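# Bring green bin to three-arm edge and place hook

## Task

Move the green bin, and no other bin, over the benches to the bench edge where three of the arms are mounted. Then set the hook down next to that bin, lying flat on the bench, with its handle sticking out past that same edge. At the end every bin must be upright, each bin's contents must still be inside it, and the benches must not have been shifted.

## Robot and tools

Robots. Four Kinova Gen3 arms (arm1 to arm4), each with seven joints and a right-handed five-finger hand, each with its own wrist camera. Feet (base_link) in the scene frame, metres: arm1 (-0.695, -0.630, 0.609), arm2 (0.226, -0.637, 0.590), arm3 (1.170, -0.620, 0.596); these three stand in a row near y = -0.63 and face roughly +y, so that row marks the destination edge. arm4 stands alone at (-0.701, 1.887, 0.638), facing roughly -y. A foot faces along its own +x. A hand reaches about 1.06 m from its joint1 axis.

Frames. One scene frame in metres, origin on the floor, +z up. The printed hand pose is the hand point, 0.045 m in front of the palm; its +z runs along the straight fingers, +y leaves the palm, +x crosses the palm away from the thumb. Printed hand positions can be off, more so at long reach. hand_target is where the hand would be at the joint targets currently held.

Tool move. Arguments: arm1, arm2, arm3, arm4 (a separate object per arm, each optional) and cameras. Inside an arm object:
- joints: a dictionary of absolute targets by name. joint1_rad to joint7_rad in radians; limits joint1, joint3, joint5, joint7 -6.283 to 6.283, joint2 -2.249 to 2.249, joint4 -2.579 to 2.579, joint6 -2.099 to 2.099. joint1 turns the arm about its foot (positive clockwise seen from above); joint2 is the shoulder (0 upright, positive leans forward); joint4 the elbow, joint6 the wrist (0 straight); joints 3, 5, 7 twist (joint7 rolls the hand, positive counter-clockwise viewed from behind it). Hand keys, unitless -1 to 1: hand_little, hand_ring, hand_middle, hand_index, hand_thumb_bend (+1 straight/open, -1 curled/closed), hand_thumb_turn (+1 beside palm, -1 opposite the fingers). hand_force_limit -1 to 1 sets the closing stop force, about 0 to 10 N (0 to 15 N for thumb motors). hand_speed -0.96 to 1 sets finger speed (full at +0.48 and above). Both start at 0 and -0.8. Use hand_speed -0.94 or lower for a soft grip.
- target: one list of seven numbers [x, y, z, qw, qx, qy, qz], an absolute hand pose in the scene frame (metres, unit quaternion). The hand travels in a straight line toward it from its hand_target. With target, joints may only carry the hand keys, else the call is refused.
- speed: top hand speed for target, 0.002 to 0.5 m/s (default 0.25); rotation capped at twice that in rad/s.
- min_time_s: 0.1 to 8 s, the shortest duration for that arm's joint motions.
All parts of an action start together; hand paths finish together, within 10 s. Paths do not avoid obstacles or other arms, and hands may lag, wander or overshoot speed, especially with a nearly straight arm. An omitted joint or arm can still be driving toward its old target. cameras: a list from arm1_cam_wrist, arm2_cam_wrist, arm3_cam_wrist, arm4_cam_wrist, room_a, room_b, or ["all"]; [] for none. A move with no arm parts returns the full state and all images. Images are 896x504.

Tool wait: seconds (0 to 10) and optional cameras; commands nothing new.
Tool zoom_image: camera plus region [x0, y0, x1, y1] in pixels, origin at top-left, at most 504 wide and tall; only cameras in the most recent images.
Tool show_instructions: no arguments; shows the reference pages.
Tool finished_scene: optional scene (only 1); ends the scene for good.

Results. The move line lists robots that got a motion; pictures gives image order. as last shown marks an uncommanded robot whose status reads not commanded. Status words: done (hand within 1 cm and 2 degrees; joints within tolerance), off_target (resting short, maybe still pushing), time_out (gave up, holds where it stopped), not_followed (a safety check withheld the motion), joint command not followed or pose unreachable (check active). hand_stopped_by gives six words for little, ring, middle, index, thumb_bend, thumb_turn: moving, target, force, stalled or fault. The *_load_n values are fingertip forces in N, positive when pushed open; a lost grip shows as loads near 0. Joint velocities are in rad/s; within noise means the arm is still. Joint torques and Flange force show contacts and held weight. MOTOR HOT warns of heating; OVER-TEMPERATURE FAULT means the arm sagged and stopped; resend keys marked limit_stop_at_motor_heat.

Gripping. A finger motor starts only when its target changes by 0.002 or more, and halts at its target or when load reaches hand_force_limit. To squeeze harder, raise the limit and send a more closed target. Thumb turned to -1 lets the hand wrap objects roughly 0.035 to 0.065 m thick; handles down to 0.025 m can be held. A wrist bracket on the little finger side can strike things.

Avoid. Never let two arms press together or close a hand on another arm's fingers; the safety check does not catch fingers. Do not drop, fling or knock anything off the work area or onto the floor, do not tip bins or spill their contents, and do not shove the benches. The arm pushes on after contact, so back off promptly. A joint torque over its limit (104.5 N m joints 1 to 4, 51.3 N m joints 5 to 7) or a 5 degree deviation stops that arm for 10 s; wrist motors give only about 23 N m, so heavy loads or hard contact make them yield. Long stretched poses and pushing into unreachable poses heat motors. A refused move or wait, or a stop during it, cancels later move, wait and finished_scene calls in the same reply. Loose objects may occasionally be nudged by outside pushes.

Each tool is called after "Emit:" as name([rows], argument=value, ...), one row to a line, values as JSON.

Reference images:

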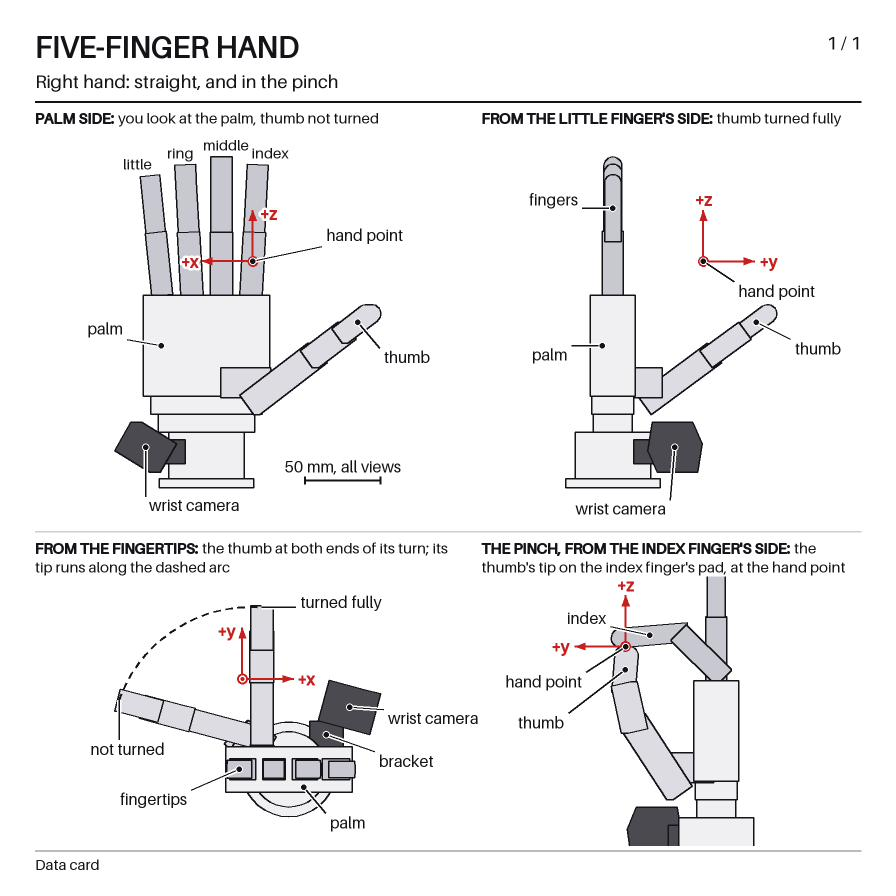

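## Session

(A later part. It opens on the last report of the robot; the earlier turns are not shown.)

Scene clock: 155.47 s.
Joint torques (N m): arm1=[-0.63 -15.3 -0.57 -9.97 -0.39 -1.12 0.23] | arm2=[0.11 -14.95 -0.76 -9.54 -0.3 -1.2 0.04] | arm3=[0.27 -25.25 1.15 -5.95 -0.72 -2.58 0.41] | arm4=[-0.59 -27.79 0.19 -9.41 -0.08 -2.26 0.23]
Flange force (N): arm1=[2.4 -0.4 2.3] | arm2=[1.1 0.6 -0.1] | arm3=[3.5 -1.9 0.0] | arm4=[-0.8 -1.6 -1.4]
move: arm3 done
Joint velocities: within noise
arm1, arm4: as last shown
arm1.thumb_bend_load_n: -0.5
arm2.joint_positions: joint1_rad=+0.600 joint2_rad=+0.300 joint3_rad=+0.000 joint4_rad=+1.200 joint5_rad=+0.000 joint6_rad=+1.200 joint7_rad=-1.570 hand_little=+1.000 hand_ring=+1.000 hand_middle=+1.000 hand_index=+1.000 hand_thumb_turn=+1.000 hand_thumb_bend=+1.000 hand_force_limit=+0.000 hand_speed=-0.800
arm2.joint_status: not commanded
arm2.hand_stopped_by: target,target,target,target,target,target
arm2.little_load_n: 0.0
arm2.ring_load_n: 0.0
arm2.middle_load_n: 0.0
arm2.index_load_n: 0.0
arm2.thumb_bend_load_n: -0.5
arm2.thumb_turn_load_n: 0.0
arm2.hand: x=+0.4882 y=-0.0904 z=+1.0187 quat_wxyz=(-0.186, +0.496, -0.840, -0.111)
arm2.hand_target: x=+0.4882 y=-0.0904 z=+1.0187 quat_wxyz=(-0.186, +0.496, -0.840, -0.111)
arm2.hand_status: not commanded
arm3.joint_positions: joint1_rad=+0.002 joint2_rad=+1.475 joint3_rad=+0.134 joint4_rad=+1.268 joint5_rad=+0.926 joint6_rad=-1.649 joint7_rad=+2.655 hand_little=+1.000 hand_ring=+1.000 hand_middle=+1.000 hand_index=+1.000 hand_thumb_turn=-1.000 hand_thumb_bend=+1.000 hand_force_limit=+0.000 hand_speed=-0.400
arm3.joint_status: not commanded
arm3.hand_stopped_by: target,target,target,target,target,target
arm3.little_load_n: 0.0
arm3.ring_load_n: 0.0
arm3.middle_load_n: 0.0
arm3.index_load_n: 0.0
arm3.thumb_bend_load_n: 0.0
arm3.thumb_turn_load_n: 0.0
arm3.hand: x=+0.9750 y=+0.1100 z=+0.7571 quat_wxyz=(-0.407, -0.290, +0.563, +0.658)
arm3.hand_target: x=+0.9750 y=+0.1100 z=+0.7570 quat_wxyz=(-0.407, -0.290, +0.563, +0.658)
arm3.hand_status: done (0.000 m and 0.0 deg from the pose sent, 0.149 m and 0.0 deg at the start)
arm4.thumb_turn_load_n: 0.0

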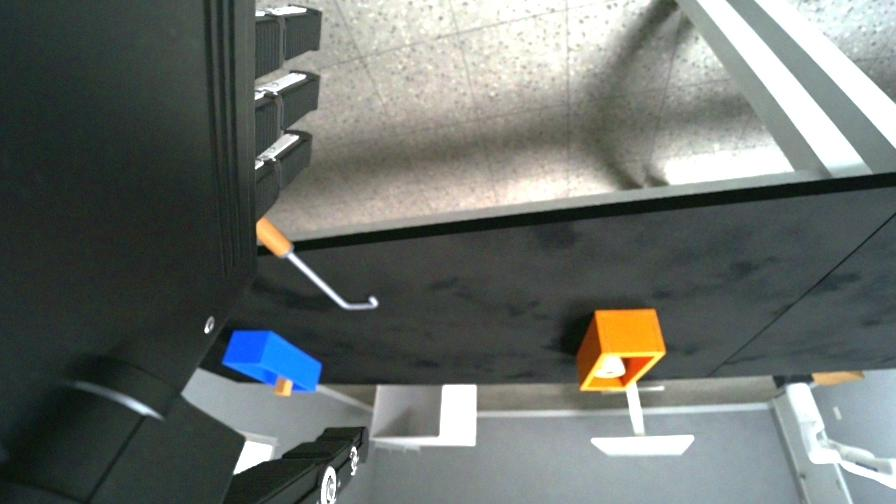

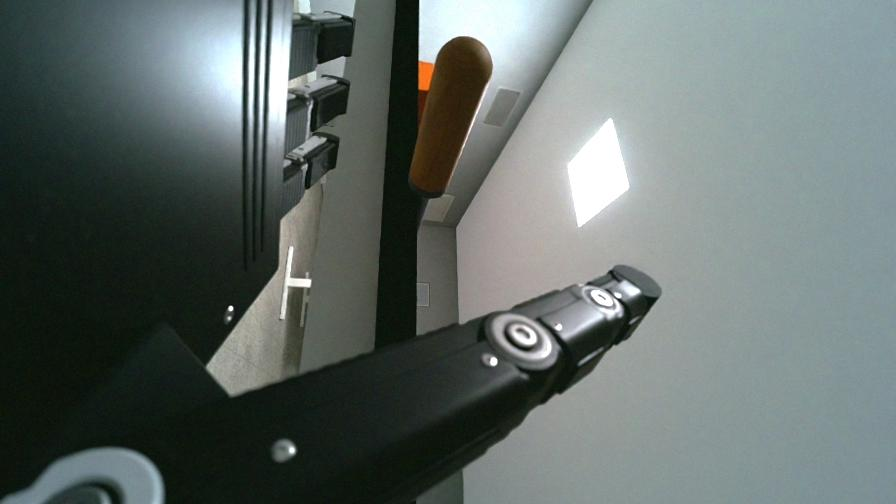

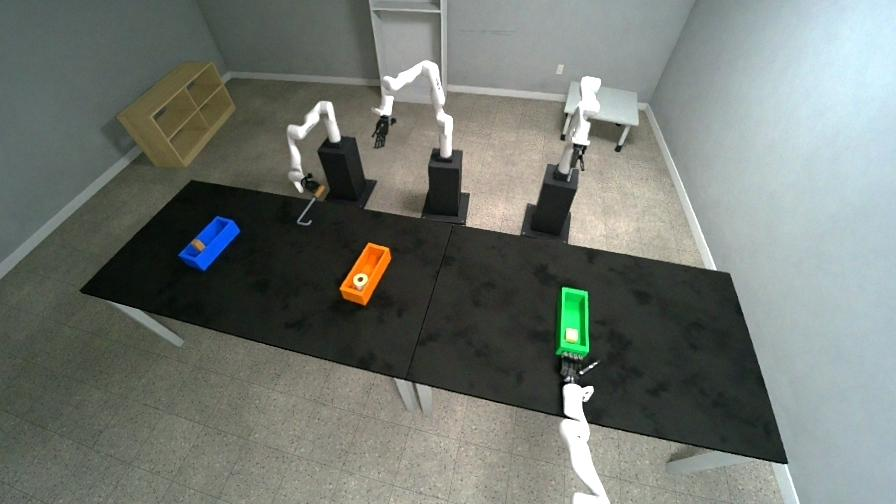

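Emit:
move(arm3={"target": [1.15, -0.02, 0.85, 0.4066, 0.2900, -0.5634, -0.6583], "speed": 0.15}, arm2={"joints": {"joint1_rad": 0.653, "joint2_rad": 0.49, "joint3_rad": 0, "joint4_rad": 2.06, "joint5_rad": 0, "joint6_rad": -0.98, "joint7_rad": 1.57, "hand_thumb_turn": -1, "hand_speed": -0.3}, "min_time_s": 4}, cameras=["room_a", "arm2_cam_wrist"])

Scene clock: 162.57 s.
Joint torques (N m): arm1=[-0.66 -15.26 -0.63 -10.01 -0.41 -1.06 0.28] | arm2=[0.02 -16.16 -0.69 -7.41 -0.16 -2.7 0.08] | arm3=[0.22 -21.81 2.32 -3.8 -0.45 -2.67 0.43] | arm4=[-0.59 -27.78 0.15 -9.4 -0.09 -2.29 0.24]
Flange force (N): arm1=[2.8 -0.3 2.5] | arm2=[0.6 0.7 -0.8] | arm3=[3.1 -2.9 1.8] | arm4=[-0.8 -1.5 -1.2]
move: arm2 done; arm3 done
Joint velocities: within noise
arm1, arm4: as last shown
arm1.thumb_bend_load_n: 0.0
arm2.joint_positions: joint1_rad=+0.653 joint2_rad=+0.490 joint3_rad=+0.000 joint4_rad=+2.060 joint5_rad=+0.000 joint6_rad=-0.980 joint7_rad=+1.570 hand_little=+1.000 hand_ring=+1.000 hand_middle=+1.000 hand_index=+1.000 hand_thumb_turn=-1.000 hand_thumb_bend=+1.000 hand_force_limit=+0.000 hand_speed=-0.300
arm2.joint_status: all done
arm2.hand_stopped_by: target,target,target,target,target,target
arm2.little_load_n: 0.0
arm2.ring_load_n: 0.0
arm2.middle_load_n: 0.0
arm2.index_load_n: 0.0
arm2.thumb_bend_load_n: 0.0
arm2.thumb_turn_load_n: 0.5
arm2.hand: x=+0.6673 y=-0.0906 z=+0.9516 quat_wxyz=(-0.344, +0.620, +0.343, +0.617)
arm2.hand_target: x=+0.6673 y=-0.0906 z=+0.9516 quat_wxyz=(-0.344, +0.620, +0.343, +0.617)
arm2.hand_status: not commanded
arm3.joint_positions: joint1_rad=+0.261 joint2_rad=+1.239 joint3_rad=+0.328 joint4_rad=+1.708 joint5_rad=+1.237 joint6_rad=-2.011 joint7_rad=+2.763 hand_little=+1.000 hand_ring=+1.000 hand_middle=+1.000 hand_index=+1.000 hand_thumb_turn=-1.000 hand_thumb_bend=+1.000 hand_force_limit=+0.000 hand_speed=-0.400
arm3.joint_status: not commanded
arm3.hand_stopped_by: target,target,target,target,target,target
arm3.little_load_n: 0.5
arm3.ring_load_n: 0.0
arm3.middle_load_n: 0.0
arm3.index_load_n: 0.0
arm3.thumb_bend_load_n: 0.0
arm3.thumb_turn_load_n: 0.0
arm3.hand: x=+1.1500 y=-0.0200 z=+0.8500 quat_wxyz=(-0.407, -0.290, +0.563, +0.658)
arm3.hand_target: x=+1.1500 y=-0.0200 z=+0.8500 quat_wxyz=(-0.407, -0.290, +0.563, +0.658)
arm3.hand_status: done (0.000 m and 0.0 deg from the pose sent, 0.237 m and 0.0 deg at the start)
arm4.index_load_n: -0.5
pictures: arm2_cam_wrist, room_a

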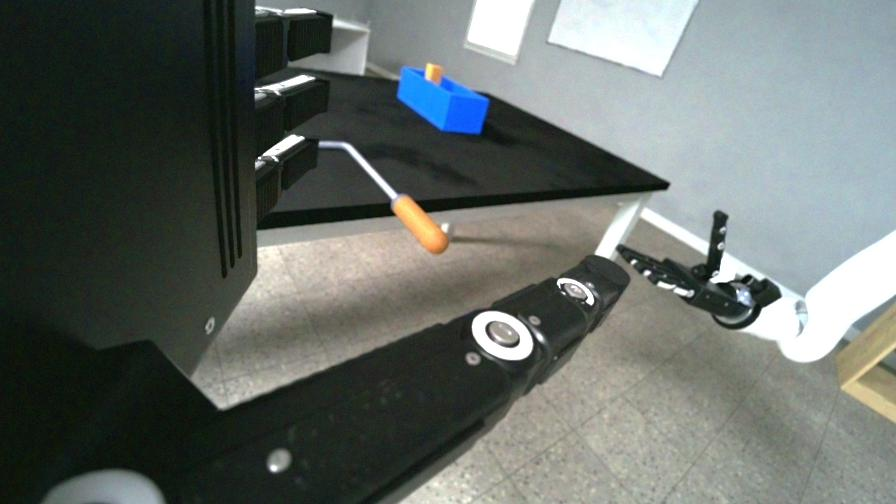

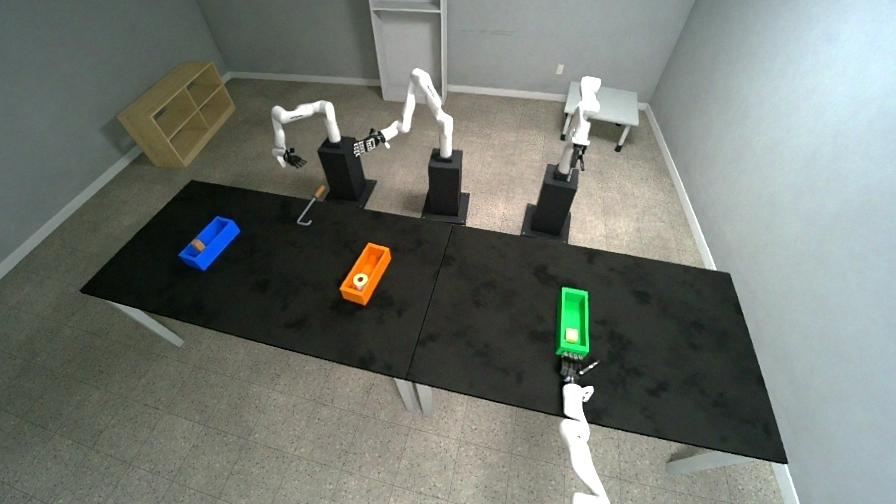

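Emit:
move(arm3={"joints": {"joint1_rad": 0.9, "joint2_rad": 0.6, "joint3_rad": 0.0, "joint4_rad": 1.9, "joint5_rad": 0.6, "joint6_rad": -1.2, "joint7_rad": 2.2, "hand_thumb_turn": 1}, "min_time_s": 4}, arm2={"target": [0.88, 0.04, 0.82, 0.5315, -0.4619, -0.4619, -0.5376], "speed": 0.1}, cameras=["room_a", "arm2_cam_wrist"])

Scene clock: 168.23 s.
Joint torques (N m): arm1=[-0.64 -15.28 -0.6 -9.98 -0.38 -1.07 0.28] | arm2=[0.07 -27.75 -1.84 -8.83 -2.13 -1.66 0.05] | arm3=[0.18 -19.27 1.19 -8.32 -0.48 -2.68 0.43] | arm4=[-0.59 -27.79 0.22 -9.36 -0.07 -2.27 0.23]
Flange force (N): arm1=[2.5 -0.3 2.4] | arm2=[0.3 -0.2 -0.2] | arm3=[0.1 -3.9 -0.7] | arm4=[-0.8 -1.5 -1.0]
move: arm2 done; arm3 done
Joint velocities: within noise
arm1, arm4: as last shown
arm1.index_load_n: 0.5
arm2.joint_positions: joint1_rad=+1.064 joint2_rad=+1.374 joint3_rad=+0.095 joint4_rad=+0.704 joint5_rad=+1.050 joint6_rad=-1.189 joint7_rad=+0.636 hand_little=+1.000 hand_ring=+1.000 hand_middle=+1.000 hand_index=+1.000 hand_thumb_turn=-1.000 hand_thumb_bend=+1.000 hand_force_limit=+0.000 hand_speed=-0.300
arm2.joint_status: not commanded
arm2.hand_stopped_by: target,target,target,target,target,target
arm2.little_load_n: 0.0
arm2.ring_load_n: 0.0
arm2.middle_load_n: 0.0
arm2.index_load_n: 0.0
arm2.thumb_bend_load_n: 0.0
arm2.thumb_turn_load_n: 0.5
arm2.hand: x=+0.8800 y=+0.0400 z=+0.8200 quat_wxyz=(-0.532, +0.462, +0.462, +0.538)
arm2.hand_target: x=+0.8800 y=+0.0400 z=+0.8200 quat_wxyz=(-0.532, +0.462, +0.462, +0.538)
arm2.hand_status: done (0.000 m and 0.0 deg from the pose sent, 0.282 m and 32.7 deg at the start)
arm3.joint_positions: joint1_rad=+0.900 joint2_rad=+0.600 joint3_rad=+0.000 joint4_rad=+1.900 joint5_rad=+0.600 joint6_rad=-1.200 joint7_rad=+2.200 hand_little=+1.000 hand_ring=+1.000 hand_middle=+1.000 hand_index=+1.000 hand_thumb_turn=+1.000 hand_thumb_bend=+1.000 hand_force_limit=+0.000 hand_speed=-0.400
arm3.joint_status: all done
arm3.hand_stopped_by: target,target,target,target,target,target
arm3.little_load_n: -0.5
arm3.ring_load_n: 0.0
arm3.middle_load_n: 0.0
arm3.index_load_n: 0.0
arm3.thumb_bend_load_n: 0.0
arm3.thumb_turn_load_n: 0.0
arm3.hand: x=+1.6596 y=-0.0837 z=+1.0647 quat_wxyz=(-0.110, +0.278, +0.580, +0.758)
arm3.hand_target: x=+1.6596 y=-0.0837 z=+1.0647 quat_wxyz=(-0.110, +0.278, +0.580, +0.758)
arm3.hand_status: not commanded
arm4.index_load_n: 0.0
pictures: arm2_cam_wrist, room_a

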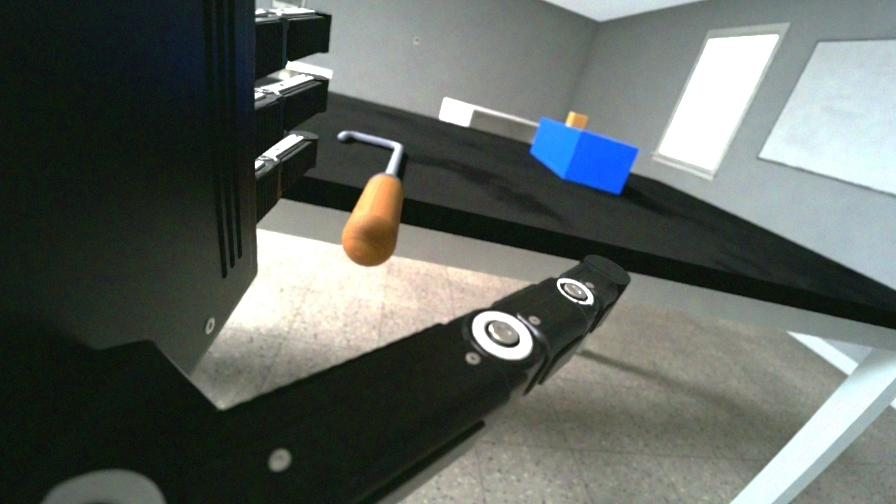

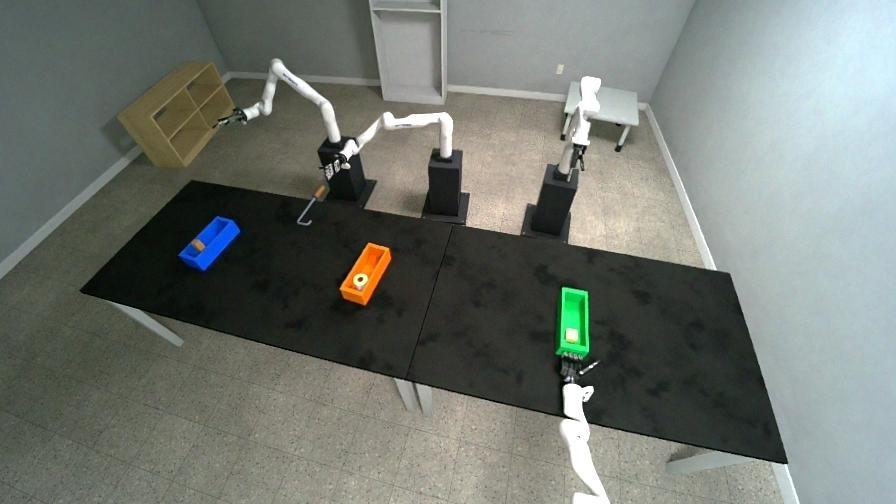

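Emit:
move(arm2={"target": [0.880, 0.1065, 0.779, 0.5452, -0.4537, -0.4739, -0.5219], "speed": 0.06}, cameras=["room_a", "arm2_cam_wrist"])

Emit:
zoom_image(camera="arm2_cam_wrist", region=[250, 80, 550, 330])

Scene clock: 170.83 s.
Joint torques (N m): arm1=[-0.68 -15.29 -0.52 -9.94 -0.39 -1.1 0.34] | arm2=[0.07 -28.87 -1.99 -9.87 -2.29 -0.86 0.01] | arm3=[0.19 -19.25 1.19 -8.38 -0.5 -2.67 0.43] | arm4=[-0.57 -27.79 0.2 -9.42 -0.13 -2.26 0.21]
Flange force (N): arm1=[2.3 -0.2 2.3] | arm2=no reading | arm3=[0.2 -4.0 -0.9] | arm4=[-0.9 -1.6 -1.4]
move: arm2 done
Joint velocities: arm1=[within noise] | arm2=[-0.001 0 0.004 -0.001 -0.006 0 0] | arm3=[within noise] | arm4=[within noise]
arm1, arm3, arm4: as last shown
arm1.index_load_n: 0.0
arm2.joint_positions: joint1_rad=+1.019 joint2_rad=+1.702 joint3_rad=+0.180 joint4_rad=+0.035 joint5_rad=+1.113 joint6_rad=-0.984 joint7_rad=+0.295 hand_little=+1.000 hand_ring=+1.000 hand_middle=+1.000 hand_index=+1.000 hand_thumb_turn=-1.000 hand_thumb_bend=+1.000 hand_force_limit=+0.000 hand_speed=-0.300
arm2.joint_status: not commanded
arm2.hand_stopped_by: target,target,target,target,target,target
arm2.little_load_n: 0.0
arm2.ring_load_n: 0.0
arm2.middle_load_n: 0.0
arm2.index_load_n: 0.0
arm2.thumb_bend_load_n: 0.0
arm2.thumb_turn_load_n: 0.0
arm2.hand: x=+0.8792 y=+0.1059 z=+0.7791 quat_wxyz=(-0.536, +0.464, +0.468, +0.528)
arm2.hand_target: x=+0.8792 y=+0.1059 z=+0.7791 quat_wxyz=(-0.536, +0.464, +0.468, +0.528)
arm2.hand_status: done (0.001 m and 1.9 deg from the pose sent, 0.078 m and 2.9 deg at the start; a joint's target at an end of its range on 16 of 62 steps)
arm3.little_load_n: 0.0
arm4.ring_load_n: -0.5
pictures: arm2_cam_wrist, room_a

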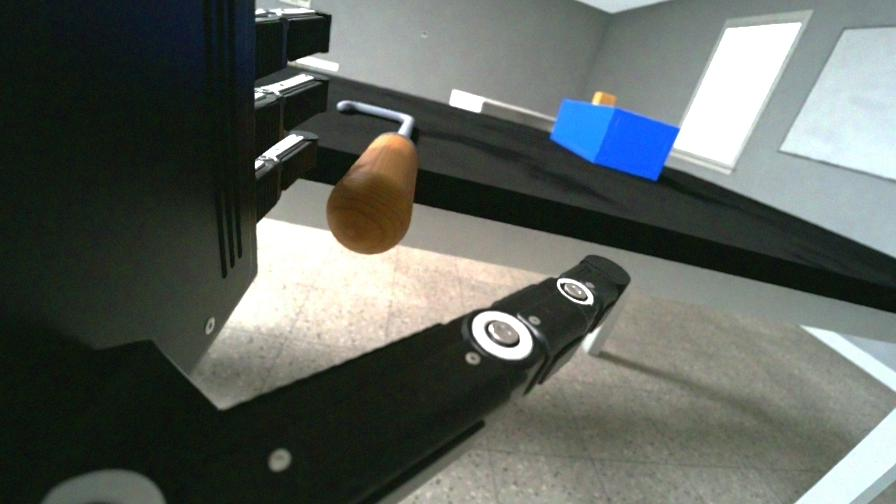

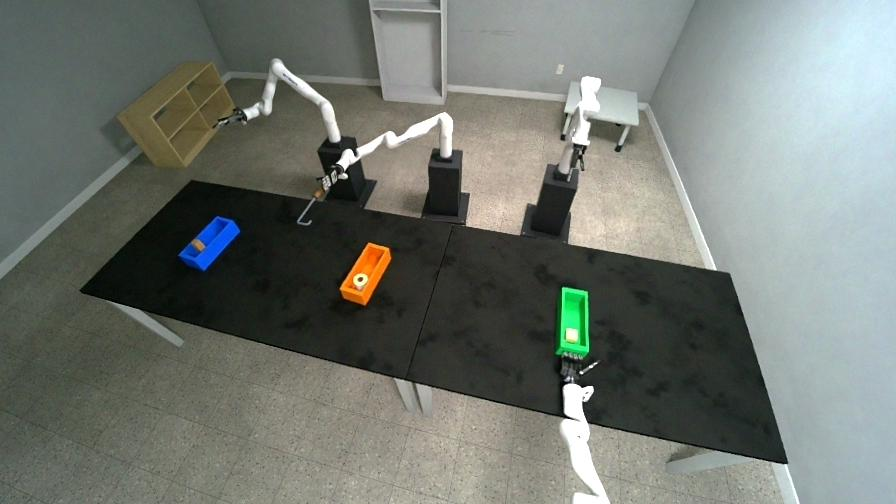

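Scaled by 1.680.

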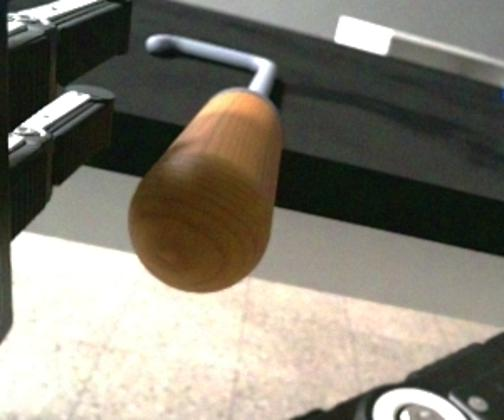

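Emit:
move(arm2={"target": [0.75, -0.02, 0.90, 0.5335, -0.4639, -0.4639, -0.5335], "speed": 0.15}, arm3={"joints": {"hand_thumb_turn": -1, "hand_thumb_bend": 1}})

Emit:
move(arm2={"joints": {"joint1_rad": 0.15, "joint2_rad": 0.49, "joint3_rad": 0, "joint4_rad": 2.06, "joint5_rad": 0, "joint6_rad": -0.98, "joint7_rad": 1.57}, "min_time_s": 3.5}, arm3={"joints": {"joint1_rad": 0.261, "joint2_rad": 1.239, "joint3_rad": 0.328, "joint4_rad": 1.708, "joint5_rad": 1.237, "joint6_rad": -2.011, "joint7_rad": 2.763}, "min_time_s": 4}, cameras=["room_a", "arm2_cam_wrist", "arm3_cam_wrist"])

Scene clock: 174.03 s.
Joint torques (N m): arm1=[-0.64 -15.24 -0.66 -10 -0.43 -1.07 0.37] | arm2=[0.09 -22.53 -1.28 -7.13 -1.75 -2.18 0.04] | arm3=[0.27 -19.29 1.27 -8.25 -0.5 -2.71 0.41] | arm4=[-0.55 -27.76 0.23 -9.43 -0.09 -2.27 0.25]
Flange force (N): arm1=[2.7 0.0 2.4] | arm2=[0.7 -0.6 -0.8] | arm3=[0.1 -3.9 -0.4] | arm4=[-0.8 -1.6 -1.5]
move: arm2 done; arm3 done
Joint velocities: within noise
arm1, arm4: as last shown
arm2.joint_positions: joint1_rad=+0.983 joint2_rad=+0.942 joint3_rad=+0.129 joint4_rad=+1.487 joint5_rad=+0.946 joint6_rad=-1.368 joint7_rad=+0.935 hand_little=+1.000 hand_ring=+1.000 hand_middle=+1.000 hand_index=+1.000 hand_thumb_turn=-1.000 hand_thumb_bend=+1.000 hand_force_limit=+0.000 hand_speed=-0.300
arm2.joint_status: not commanded
arm2.hand_stopped_by: target,target,target,target,target,target
arm2.little_load_n: 0.0
arm2.ring_load_n: 0.0
arm2.middle_load_n: 0.0
arm2.index_load_n: 0.0
arm2.thumb_bend_load_n: 0.0
arm2.thumb_turn_load_n: 0.5
arm2.hand: x=+0.7500 y=-0.0200 z=+0.9000 quat_wxyz=(-0.534, +0.464, +0.464, +0.534)
arm2.hand_target: x=+0.7500 y=-0.0200 z=+0.9000 quat_wxyz=(-0.534, +0.464, +0.464, +0.534)
arm2.hand_status: done (0.000 m and 0.0 deg from the pose sent, 0.217 m and 0.8 deg at the start; pose on its path clipped on 13 of 75 steps)
arm3.joint_positions: joint1_rad=+0.900 joint2_rad=+0.600 joint3_rad=+0.000 joint4_rad=+1.900 joint5_rad=+0.600 joint6_rad=-1.200 joint7_rad=+2.200 hand_little=+1.000 hand_ring=+1.000 hand_middle=+1.000 hand_index=+1.000 hand_thumb_turn=-1.000 hand_thumb_bend=+1.000 hand_force_limit=+0.000 hand_speed=-0.400
arm3.joint_status: all done
arm3.hand_stopped_by: target,target,target,target,target,target
arm3.little_load_n: 0.0
arm3.ring_load_n: 0.0
arm3.middle_load_n: 0.0
arm3.index_load_n: 0.0
arm3.thumb_bend_load_n: 0.0
arm3.thumb_turn_load_n: 0.0
arm3.hand: x=+1.6596 y=-0.0837 z=+1.0647 quat_wxyz=(-0.110, +0.278, +0.580, +0.758)
arm3.hand_target: x=+1.6596 y=-0.0837 z=+1.0647 quat_wxyz=(-0.110, +0.278, +0.580, +0.758)
arm3.hand_status: not commanded
arm4.ring_load_n: 0.0
pictures: none

Scene clock: 178.43 s.
Joint torques (N m): arm1=[-0.61 -15.16 -0.53 -9.99 -0.44 -1.01 0.29] | arm2=[0.03 -16.21 -0.74 -7.41 -0.2 -2.67 0.04] | arm3=[0.25 -21.84 2.35 -3.8 -0.43 -2.68 0.46] | arm4=[-0.59 -27.78 0.2 -9.45 -0.07 -2.3 0.24]
Flange force (N): arm1=[3.1 -0.1 2.5] | arm2=[0.3 0.7 -0.7] | arm3=[3.0 -2.9 1.9] | arm4=[-0.8 -1.5 -1.5]
move: arm2 done; arm3 done
Joint velocities: within noise
arm1, arm4: as last shown
arm1.thumb_bend_load_n: -0.5
arm2.joint_positions: joint1_rad=+0.150 joint2_rad=+0.490 joint3_rad=+0.000 joint4_rad=+2.060 joint5_rad=+0.000 joint6_rad=-0.980 joint7_rad=+1.570 hand_little=+1.000 hand_ring=+1.000 hand_middle=+1.000 hand_index=+1.000 hand_thumb_turn=-1.000 hand_thumb_bend=+1.000 hand_force_limit=+0.000 hand_speed=-0.300
arm2.joint_status: all done
arm2.hand_stopped_by: target,target,target,target,target,target
arm2.little_load_n: 0.0
arm2.ring_load_n: 0.5
arm2.middle_load_n: 0.0
arm2.index_load_n: 0.0
arm2.thumb_bend_load_n: 0.0
arm2.thumb_turn_load_n: 0.5
arm2.hand: x=+0.3500 y=+0.0538 z=+0.9525 quat_wxyz=(-0.487, +0.515, +0.485, +0.512)
arm2.hand_target: x=+0.3500 y=+0.0538 z=+0.9525 quat_wxyz=(-0.487, +0.515, +0.485, +0.512)
arm2.hand_status: not commanded
arm3.joint_positions: joint1_rad=+0.261 joint2_rad=+1.239 joint3_rad=+0.328 joint4_rad=+1.708 joint5_rad=+1.237 joint6_rad=-2.011 joint7_rad=+2.763 hand_little=+1.000 hand_ring=+1.000 hand_middle=+1.000 hand_index=+1.000 hand_thumb_turn=-1.000 hand_thumb_bend=+1.000 hand_force_limit=+0.000 hand_speed=-0.400
arm3.joint_status: all done
arm3.hand_stopped_by: target,target,target,target,target,target
arm3.little_load_n: 0.0
arm3.ring_load_n: 0.0
arm3.middle_load_n: 0.0
arm3.index_load_n: 0.0
arm3.thumb_bend_load_n: 0.0
arm3.thumb_turn_load_n: 0.0
arm3.hand: x=+1.1502 y=-0.0199 z=+0.8498 quat_wxyz=(-0.406, -0.290, +0.564, +0.658)
arm3.hand_target: x=+1.1502 y=-0.0199 z=+0.8498 quat_wxyz=(-0.406, -0.290, +0.564, +0.658)
arm3.hand_status: not commanded
pictures: arm2_cam_wrist, arm3_cam_wrist, room_a

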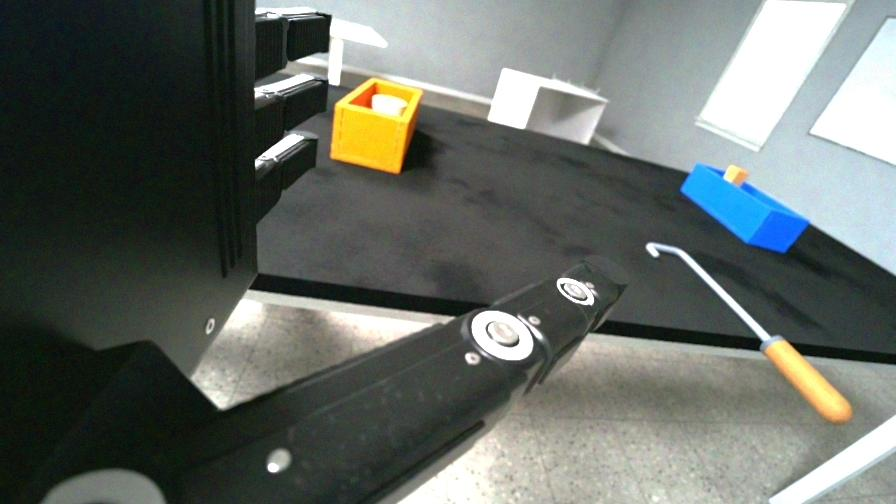

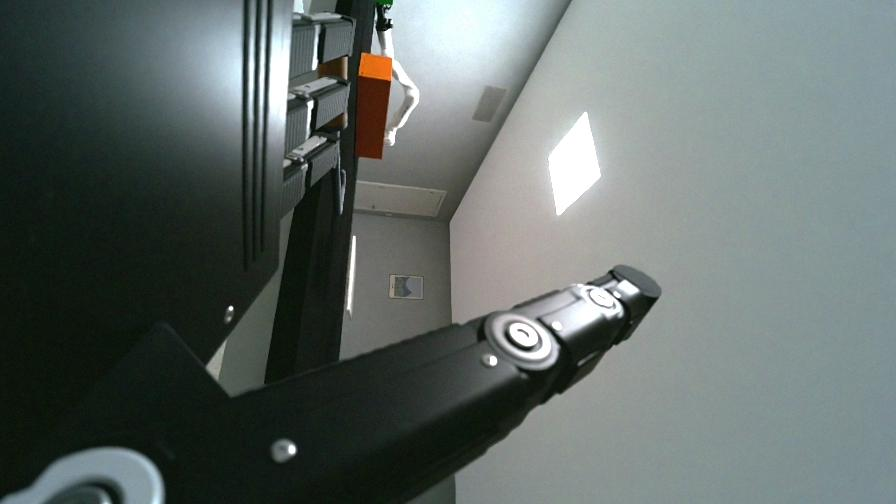

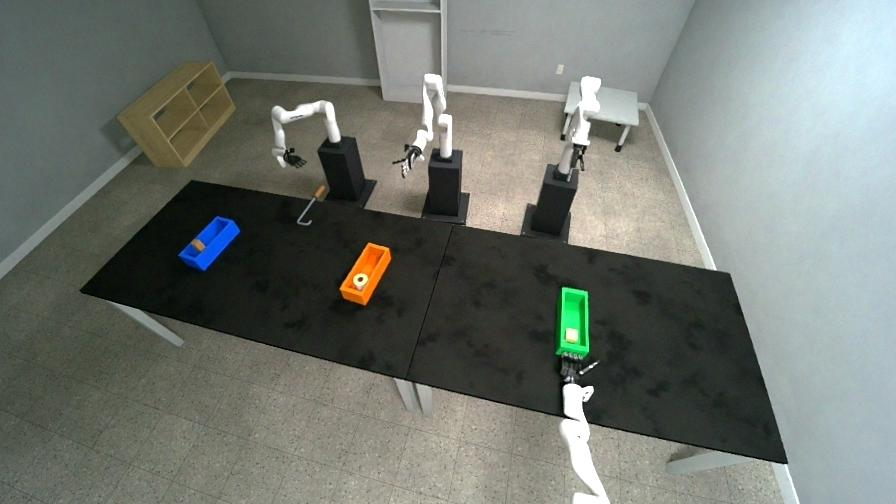

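Emit:
move(arm3={"target": [0.975, 0.11, 0.757, 0.4066, 0.2900, -0.5634, -0.6583], "speed": 0.12})

Emit:
move(arm3={"target": [0.8497, 0.1858, 0.784, 0.4066, 0.2900, -0.5634, -0.6583], "speed": 0.06}, cameras=["arm2_cam_wrist", "arm3_cam_wrist"])

Scene clock: 181.17 s.
Joint torques (N m): arm1=[-0.64 -15.32 -0.55 -9.97 -0.38 -1 0.31] | arm2=[0.11 -16.04 -0.67 -7.42 -0.2 -2.71 0.05] | arm3=[0.23 -25.21 1.2 -5.97 -0.69 -2.58 0.38] | arm4=[-0.6 -27.77 0.17 -9.46 -0.1 -2.27 0.25]
Flange force (N): arm1=[2.6 -0.2 2.6] | arm2=[0.8 0.5 -0.9] | arm3=[3.7 -1.8 0.0] | arm4=[-0.9 -1.6 -1.7]
move: arm3 done
Joint velocities: within noise
arm1, arm2, arm4: as last shown
arm1.ring_load_n: 0.5
arm1.thumb_bend_load_n: 0.0
arm2.ring_load_n: 0.0
arm3.joint_positions: joint1_rad=+0.001 joint2_rad=+1.475 joint3_rad=+0.137 joint4_rad=+1.268 joint5_rad=+0.924 joint6_rad=-1.650 joint7_rad=+2.654 hand_little=+1.000 hand_ring=+1.000 hand_middle=+1.000 hand_index=+1.000 hand_thumb_turn=-1.000 hand_thumb_bend=+1.000 hand_force_limit=+0.000 hand_speed=-0.400
arm3.joint_status: not commanded
arm3.hand_stopped_by: target,target,target,target,target,target
arm3.little_load_n: 0.0
arm3.ring_load_n: 0.0
arm3.middle_load_n: 0.0
arm3.index_load_n: 0.0
arm3.thumb_bend_load_n: 0.0
arm3.thumb_turn_load_n: 0.0
arm3.hand: x=+0.9750 y=+0.1100 z=+0.7570 quat_wxyz=(-0.407, -0.290, +0.563, +0.658)
arm3.hand_target: x=+0.9750 y=+0.1100 z=+0.7570 quat_wxyz=(-0.407, -0.290, +0.563, +0.658)
arm3.hand_status: done (0.000 m and 0.0 deg from the pose sent, 0.237 m and 0.1 deg at the start)
pictures: none

Scene clock: 184.20 s.
Joint torques (N m): arm1=[-0.65 -15.35 -0.59 -10 -0.45 -1.1 0.29] | arm2=[0.15 -16.14 -0.74 -7.34 -0.19 -2.69 0.06] | arm3=[0.24 -27.64 0.84 -8.24 -0.97 -2.4 0.45] | arm4=[-0.56 -27.79 0.18 -9.44 -0.08 -2.28 0.25]
Flange force (N): arm1=[2.4 -0.2 2.4] | arm2=[0.6 0.4 -0.5] | arm3=[3.4 -1.6 -1.2] | arm4=[-0.7 -1.6 -1.5]
move: arm3 done
Joint velocities: within noise
arm1.joint_positions: joint1_rad=+0.000 joint2_rad=+0.300 joint3_rad=+0.000 joint4_rad=+1.200 joint5_rad=+0.000 joint6_rad=+1.200 joint7_rad=-1.570 hand_little=+1.000 hand_ring=+1.000 hand_middle=+1.000 hand_index=+1.000 hand_thumb_turn=+1.000 hand_thumb_bend=+1.000 hand_force_limit=+0.000 hand_speed=-0.800
arm1.joint_status: not commanded
arm1.hand_stopped_by: target,target,target,target,target,target
arm1.little_load_n: 0.0
arm1.ring_load_n: 0.0
arm1.middle_load_n: 0.0
arm1.index_load_n: 0.0
arm1.thumb_bend_load_n: 0.0
arm1.thumb_turn_load_n: 0.0
arm1.hand: x=-0.6890 y=-0.0280 z=+1.0435 quat_wxyz=(-0.162, +0.666, -0.712, -0.151)
arm1.hand_target: x=-0.6890 y=-0.0280 z=+1.0435 quat_wxyz=(-0.162, +0.666, -0.712, -0.151)
arm1.hand_status: not commanded
arm2: as last shown
arm2.middle_load_n: 0.5
arm3.joint_positions: joint1_rad=-0.163 joint2_rad=+1.520 joint3_rad=+0.079 joint4_rad=+0.927 joint5_rad=+0.816 joint6_rad=-1.342 joint7_rad=+2.504 hand_little=+1.000 hand_ring=+1.000 hand_middle=+1.000 hand_index=+1.000 hand_thumb_turn=-1.000 hand_thumb_bend=+1.000 hand_force_limit=+0.000 hand_speed=-0.400
arm3.joint_status: not commanded
arm3.hand_stopped_by: target,target,target,target,target,target
arm3.little_load_n: 0.0
arm3.ring_load_n: 0.0
arm3.middle_load_n: 0.5
arm3.index_load_n: 0.0
arm3.thumb_bend_load_n: 0.0
arm3.thumb_turn_load_n: 0.0
arm3.hand: x=+0.8497 y=+0.1858 z=+0.7840 quat_wxyz=(-0.407, -0.290, +0.563, +0.658)
arm3.hand_target: x=+0.8497 y=+0.1858 z=+0.7840 quat_wxyz=(-0.407, -0.290, +0.563, +0.658)
arm3.hand_status: done (0.000 m and 0.0 deg from the pose sent, 0.149 m and 0.0 deg at the start)
arm4.joint_positions: joint1_rad=+0.085 joint2_rad=+1.298 joint3_rad=+0.033 joint4_rad=+0.883 joint5_rad=-0.057 joint6_rad=-0.406 joint7_rad=-3.122 hand_little=-1.000 hand_ring=-1.000 hand_middle=-1.000 hand_index=-1.000 hand_thumb_turn=+1.000 hand_thumb_bend=+1.000 hand_force_limit=+0.000 hand_speed=-0.400
arm4.joint_status: not commanded
arm4.hand_stopped_by: target,target,target,target,target,target
arm4.little_load_n: 0.0
arm4.ring_load_n: 0.0
arm4.middle_load_n: 0.0
arm4.index_load_n: 0.0
arm4.thumb_bend_load_n: 0.0
arm4.thumb_turn_load_n: 0.0
arm4.hand: x=-0.7410 y=+0.8950 z=+0.8450 quat_wxyz=(-0.629, -0.777, +0.000, +0.000)
arm4.hand_target: x=-0.7410 y=+0.8950 z=+0.8450 quat_wxyz=(-0.629, -0.777, +0.000, +0.000)
arm4.hand_status: not commanded

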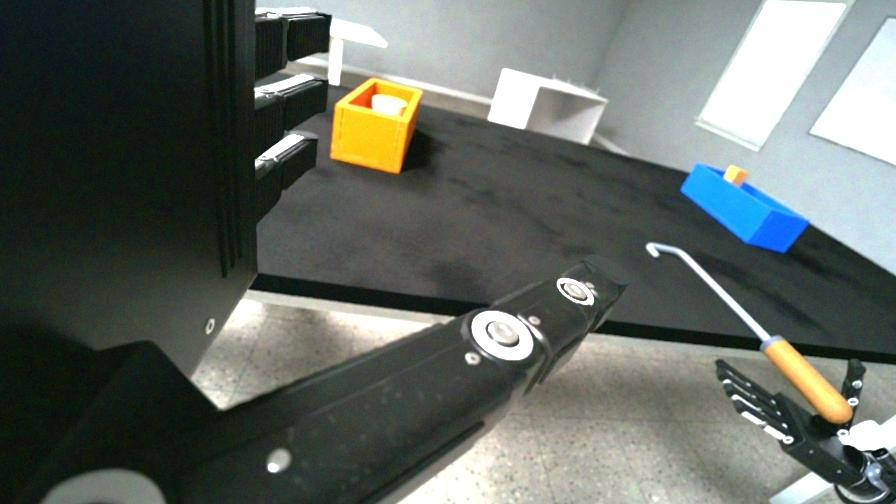

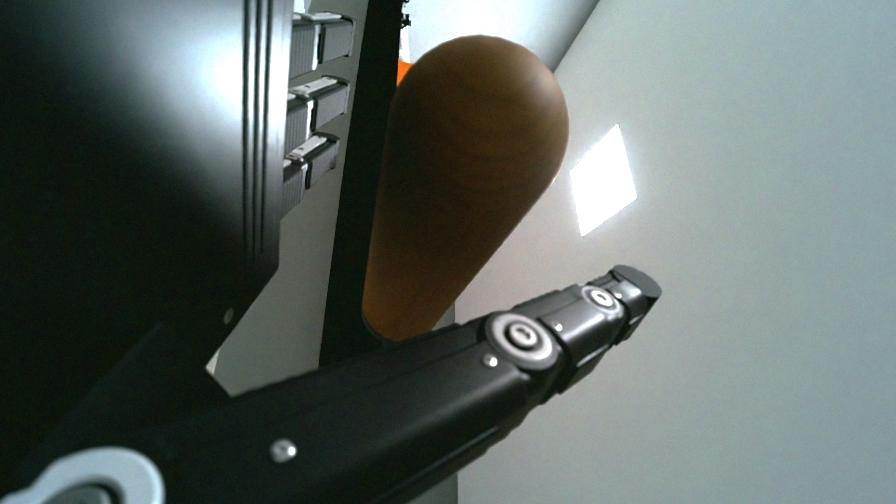

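Emit:
move(arm3={"target": [0.857, 0.181, 0.802, 0.4066, 0.2900, -0.5634, -0.6583], "speed": 0.04})

Emit:
move(arm3={"joints": {"hand_thumb_bend": 0.0, "hand_speed": -0.5}})

Emit:
move(arm3={"joints": {"hand_thumb_bend": -0.8, "hand_force_limit": 0.1, "hand_speed": -0.9}}, cameras=["arm2_cam_wrist", "arm3_cam_wrist"])

Scene clock: 185.80 s.
Joint torques (N m): arm1=[-0.6 -15.29 -0.68 -9.93 -0.38 -1.05 0.23] | arm2=[0 -16.19 -0.66 -7.36 -0.17 -2.71 0] | arm3=[0.24 -27.51 0.92 -8.13 -0.94 -2.41 0.42] | arm4=[-0.59 -27.73 0.24 -9.37 -0.1 -2.29 0.24]
Flange force (N): arm1=[2.4 -0.3 2.4] | arm2=[0.5 0.6 -0.5] | arm3=[3.4 -1.9 -1.1] | arm4=[-1.0 -1.4 -1.2]
move: arm3 done
Joint velocities: within noise
arm1, arm2, arm4: as last shown
arm1.thumb_bend_load_n: -0.5
arm2.middle_load_n: 0.0
arm3.joint_positions: joint1_rad=-0.155 joint2_rad=+1.469 joint3_rad=+0.082 joint4_rad=+0.994 joint5_rad=+0.822 joint6_rad=-1.361 joint7_rad=+2.510 hand_little=+1.000 hand_ring=+1.000 hand_middle=+1.000 hand_index=+1.000 hand_thumb_turn=-1.000 hand_thumb_bend=+1.000 hand_force_limit=+0.000 hand_speed=-0.400
arm3.joint_status: not commanded
arm3.hand_stopped_by: target,target,target,target,target,target
arm3.little_load_n: 0.0
arm3.ring_load_n: 0.0
arm3.middle_load_n: 0.0
arm3.index_load_n: 0.0
arm3.thumb_bend_load_n: -0.5
arm3.thumb_turn_load_n: 0.0
arm3.hand: x=+0.8570 y=+0.1810 z=+0.8020 quat_wxyz=(-0.407, -0.290, +0.563, +0.658)
arm3.hand_target: x=+0.8570 y=+0.1810 z=+0.8020 quat_wxyz=(-0.407, -0.290, +0.563, +0.658)
arm3.hand_status: done (0.000 m and 0.0 deg from the pose sent, 0.020 m and 0.0 deg at the start)
pictures: none

Scene clock: 187.70 s.
Joint torques (N m): arm1=[-0.61 -15.26 -0.66 -9.96 -0.39 -1.09 0.31] | arm2=[0.06 -16.14 -0.68 -7.41 -0.24 -2.71 0.06] | arm3=[0.34 -27.49 0.92 -8.07 -0.98 -2.39 0.4] | arm4=[-0.56 -27.79 0.2 -9.43 -0.09 -2.28 0.22]
Flange force (N): arm1=[2.4 -0.2 2.3] | arm2=[0.6 0.8 -0.8] | arm3=[3.2 -2.0 -0.9] | arm4=[-0.8 -1.6 -1.4]
move: arm3 done
Joint velocities: within noise
arm1, arm2, arm4: as last shown
arm1.thumb_bend_load_n: 0.0
arm2.thumb_bend_load_n: -0.5
arm2.thumb_turn_load_n: 0.0
arm3.joint_positions: joint1_rad=-0.155 joint2_rad=+1.469 joint3_rad=+0.082 joint4_rad=+0.994 joint5_rad=+0.822 joint6_rad=-1.361 joint7_rad=+2.510 hand_little=+1.000 hand_ring=+1.000 hand_middle=+1.000 hand_index=+1.000 hand_thumb_turn=-1.000 hand_thumb_bend=+0.000 hand_force_limit=+0.000 hand_speed=-0.500
arm3.joint_status: all done
arm3.hand_stopped_by: target,target,target,target,target,target
arm3.little_load_n: 0.5
arm3.ring_load_n: 0.0
arm3.middle_load_n: 0.0
arm3.index_load_n: 0.0
arm3.thumb_bend_load_n: 0.0
arm3.thumb_turn_load_n: 0.0
arm3.hand: x=+0.8570 y=+0.1810 z=+0.8020 quat_wxyz=(-0.407, -0.290, +0.563, +0.658)
arm3.hand_target: x=+0.8570 y=+0.1810 z=+0.8020 quat_wxyz=(-0.407, -0.290, +0.563, +0.658)
arm3.hand_status: not commanded
pictures: none

Scene clock: 191.13 s.
Joint torques (N m): arm1=[-0.64 -15.33 -0.63 -9.96 -0.39 -1.06 0.25] | arm2=[0.13 -16.12 -0.69 -7.45 -0.18 -2.69 0.02] | arm3=[0.28 -24.8 1.3 -7 -0.7 -1.25 0.13] | arm4=[-0.63 -27.78 0.23 -9.43 -0.08 -2.27 0.23]
Flange force (N): arm1=[2.4 -0.4 2.5] | arm2=[0.5 0.3 -0.9] | arm3=[5.3 1.8 -2.2] | arm4=[-0.9 -1.6 -1.5]
move: arm3 off_target
Joint velocities: within noise
arm1, arm2, arm4: as last shown
arm2.thumb_bend_load_n: 0.0
arm3.joint_positions: joint1_rad=-0.155 joint2_rad=+1.469 joint3_rad=+0.082 joint4_rad=+0.994 joint5_rad=+0.822 joint6_rad=-1.361 joint7_rad=+2.510 hand_little=+1.000 hand_ring=+1.000 hand_middle=+1.000 hand_index=+1.000 hand_thumb_turn=-1.000 hand_thumb_bend=-0.185 hand_force_limit=+0.100 hand_speed=-0.900
arm3.joint_status: hand_thumb_bend off_target (ended at -0.185, target -0.800); the others done
arm3.hand_stopped_by: target,target,target,target,force,target
arm3.little_load_n: 0.0
arm3.ring_load_n: 0.0
arm3.middle_load_n: 0.5
arm3.index_load_n: 0.0
arm3.thumb_bend_load_n: 8.5
arm3.thumb_turn_load_n: -1.0
arm3.hand: x=+0.8570 y=+0.1810 z=+0.8020 quat_wxyz=(-0.407, -0.290, +0.563, +0.658)
arm3.hand_target: x=+0.8570 y=+0.1810 z=+0.8020 quat_wxyz=(-0.407, -0.290, +0.563, +0.658)
arm3.hand_status: not commanded

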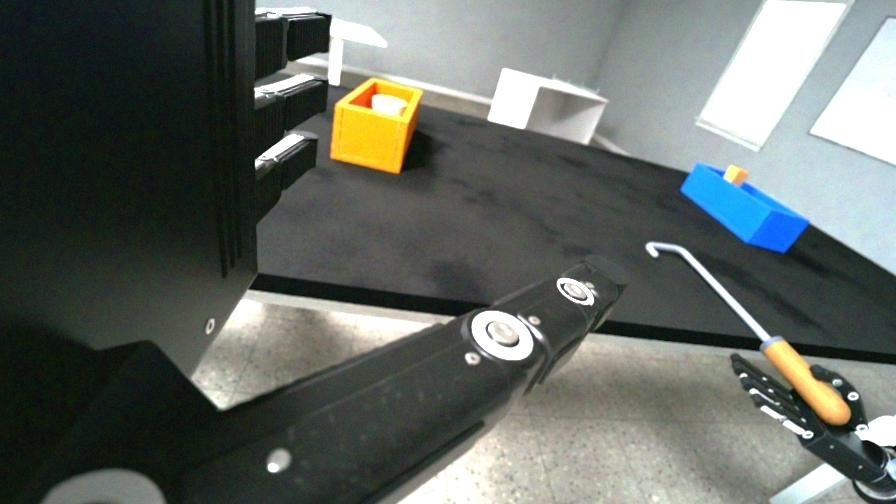

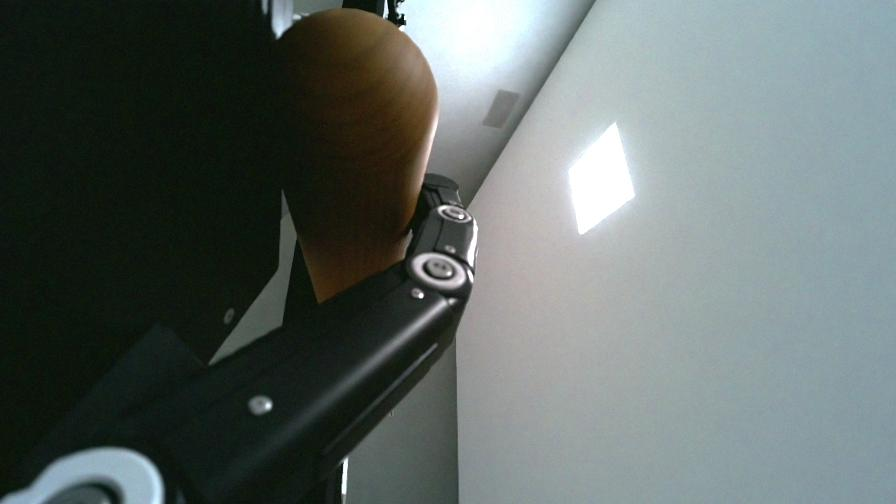

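Emit:
move(arm3={"joints": {"hand_thumb_bend": -0.9, "hand_force_limit": 0.6, "hand_speed": -0.92}})

Emit:
move(arm3={"target": [0.857, 0.176, 0.845, 0.4066, 0.2900, -0.5634, -0.6583], "speed": 0.05}, cameras=["arm2_cam_wrist", "arm3_cam_wrist"])

Scene clock: 192.80 s.
Joint torques (N m): arm1=[-0.56 -15.24 -0.56 -10.03 -0.44 -1 0.29] | arm2=[0.01 -16.1 -0.7 -7.42 -0.21 -2.68 0.05] | arm3=[-0.32 -24.46 1.29 -6.58 -0.27 -1.56 0.1] | arm4=[-0.62 -27.75 0.23 -9.42 -0.09 -2.29 0.26]
Flange force (N): arm1=[3.0 0.0 2.7] | arm2=[0.6 0.8 -0.9] | arm3=[3.5 1.6 -0.9] | arm4=[-1.0 -1.5 -1.5]
move: arm3 off_target
Joint velocities: within noise
arm1, arm2, arm4: as last shown
arm2.thumb_bend_load_n: 0.5
arm3.joint_positions: joint1_rad=-0.155 joint2_rad=+1.469 joint3_rad=+0.082 joint4_rad=+0.994 joint5_rad=+0.822 joint6_rad=-1.361 joint7_rad=+2.510 hand_little=+1.000 hand_ring=+1.000 hand_middle=+1.000 hand_index=+1.000 hand_thumb_turn=-1.000 hand_thumb_bend=-0.208 hand_force_limit=+0.600 hand_speed=-0.920
arm3.joint_status: hand_thumb_bend off_target (ended at -0.208, target -0.900); the others done
arm3.hand_stopped_by: target,target,target,target,force,target
arm3.little_load_n: 0.0
arm3.ring_load_n: 0.0
arm3.middle_load_n: 0.0
arm3.index_load_n: 0.0
arm3.thumb_bend_load_n: 11.5
arm3.thumb_turn_load_n: 0.0
arm3.hand: x=+0.8570 y=+0.1810 z=+0.8020 quat_wxyz=(-0.407, -0.290, +0.563, +0.658)
arm3.hand_target: x=+0.8570 y=+0.1810 z=+0.8020 quat_wxyz=(-0.407, -0.290, +0.563, +0.658)
arm3.hand_status: not commanded
pictures: none

Scene clock: 194.17 s.
Joint torques (N m): arm1=[-0.6 -15.2 -0.63 -9.97 -0.37 -1.04 0.3] | arm2=[0.03 -16.12 -0.64 -7.39 -0.21 -2.71 0.03] | arm3=[0.11 -29.03 0.61 -8.9 -1.21 -2.98 0.48] | arm4=[-0.61 -27.75 0.19 -9.4 -0.08 -2.24 0.21]
Flange force (N): arm1=[2.8 -0.2 2.4] | arm2=[0.6 0.7 -0.7] | arm3=[2.2 -4.5 -1.1] | arm4=[-0.8 -1.6 -1.5]
move: arm3 done
Joint velocities: within noise
arm1, arm2, arm4: as last shown
arm2.thumb_bend_load_n: 0.0
arm2.thumb_turn_load_n: 0.5
arm3.joint_positions: joint1_rad=-0.160 joint2_rad=+1.369 joint3_rad=+0.084 joint4_rad=+1.088 joint5_rad=+0.827 joint6_rad=-1.359 joint7_rad=+2.503 hand_little=+1.000 hand_ring=+1.000 hand_middle=+1.000 hand_index=+1.000 hand_thumb_turn=-1.000 hand_thumb_bend=-0.210 hand_force_limit=+0.600 hand_speed=-0.920
arm3.joint_status: not commanded
arm3.hand_stopped_by: target,target,target,target,force,target
arm3.little_load_n: 0.0
arm3.ring_load_n: 0.0
arm3.middle_load_n: 0.0
arm3.index_load_n: 0.0
arm3.thumb_bend_load_n: 1.5
arm3.thumb_turn_load_n: 0.5
arm3.hand: x=+0.8570 y=+0.1760 z=+0.8450 quat_wxyz=(-0.407, -0.290, +0.563, +0.658)
arm3.hand_target: x=+0.8570 y=+0.1760 z=+0.8450 quat_wxyz=(-0.407, -0.290, +0.563, +0.658)
arm3.hand_status: done (0.000 m and 0.0 deg from the pose sent, 0.043 m and 0.0 deg at the start)

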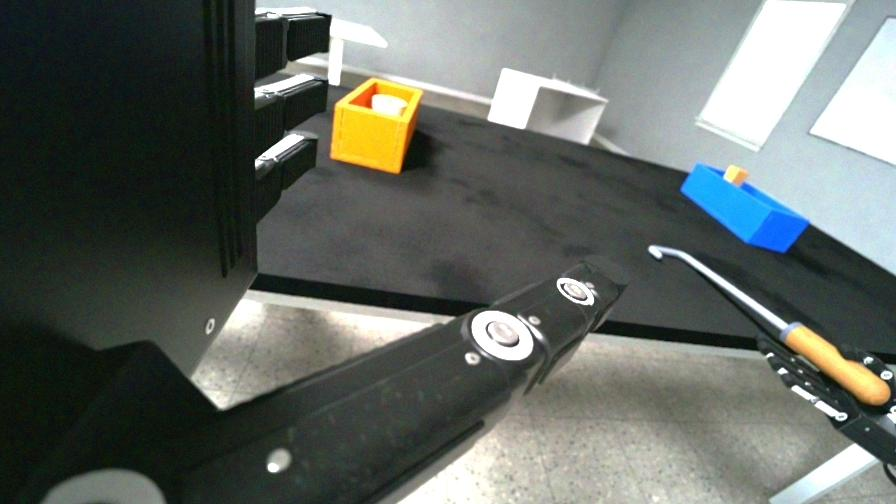

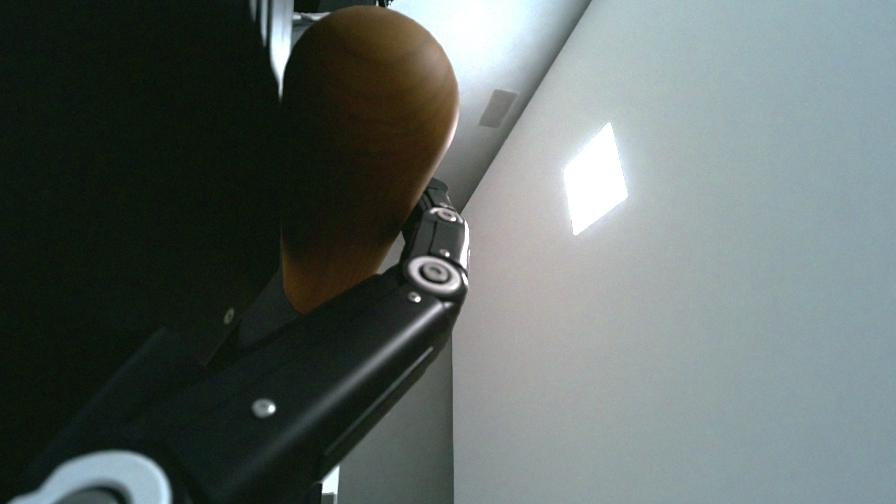

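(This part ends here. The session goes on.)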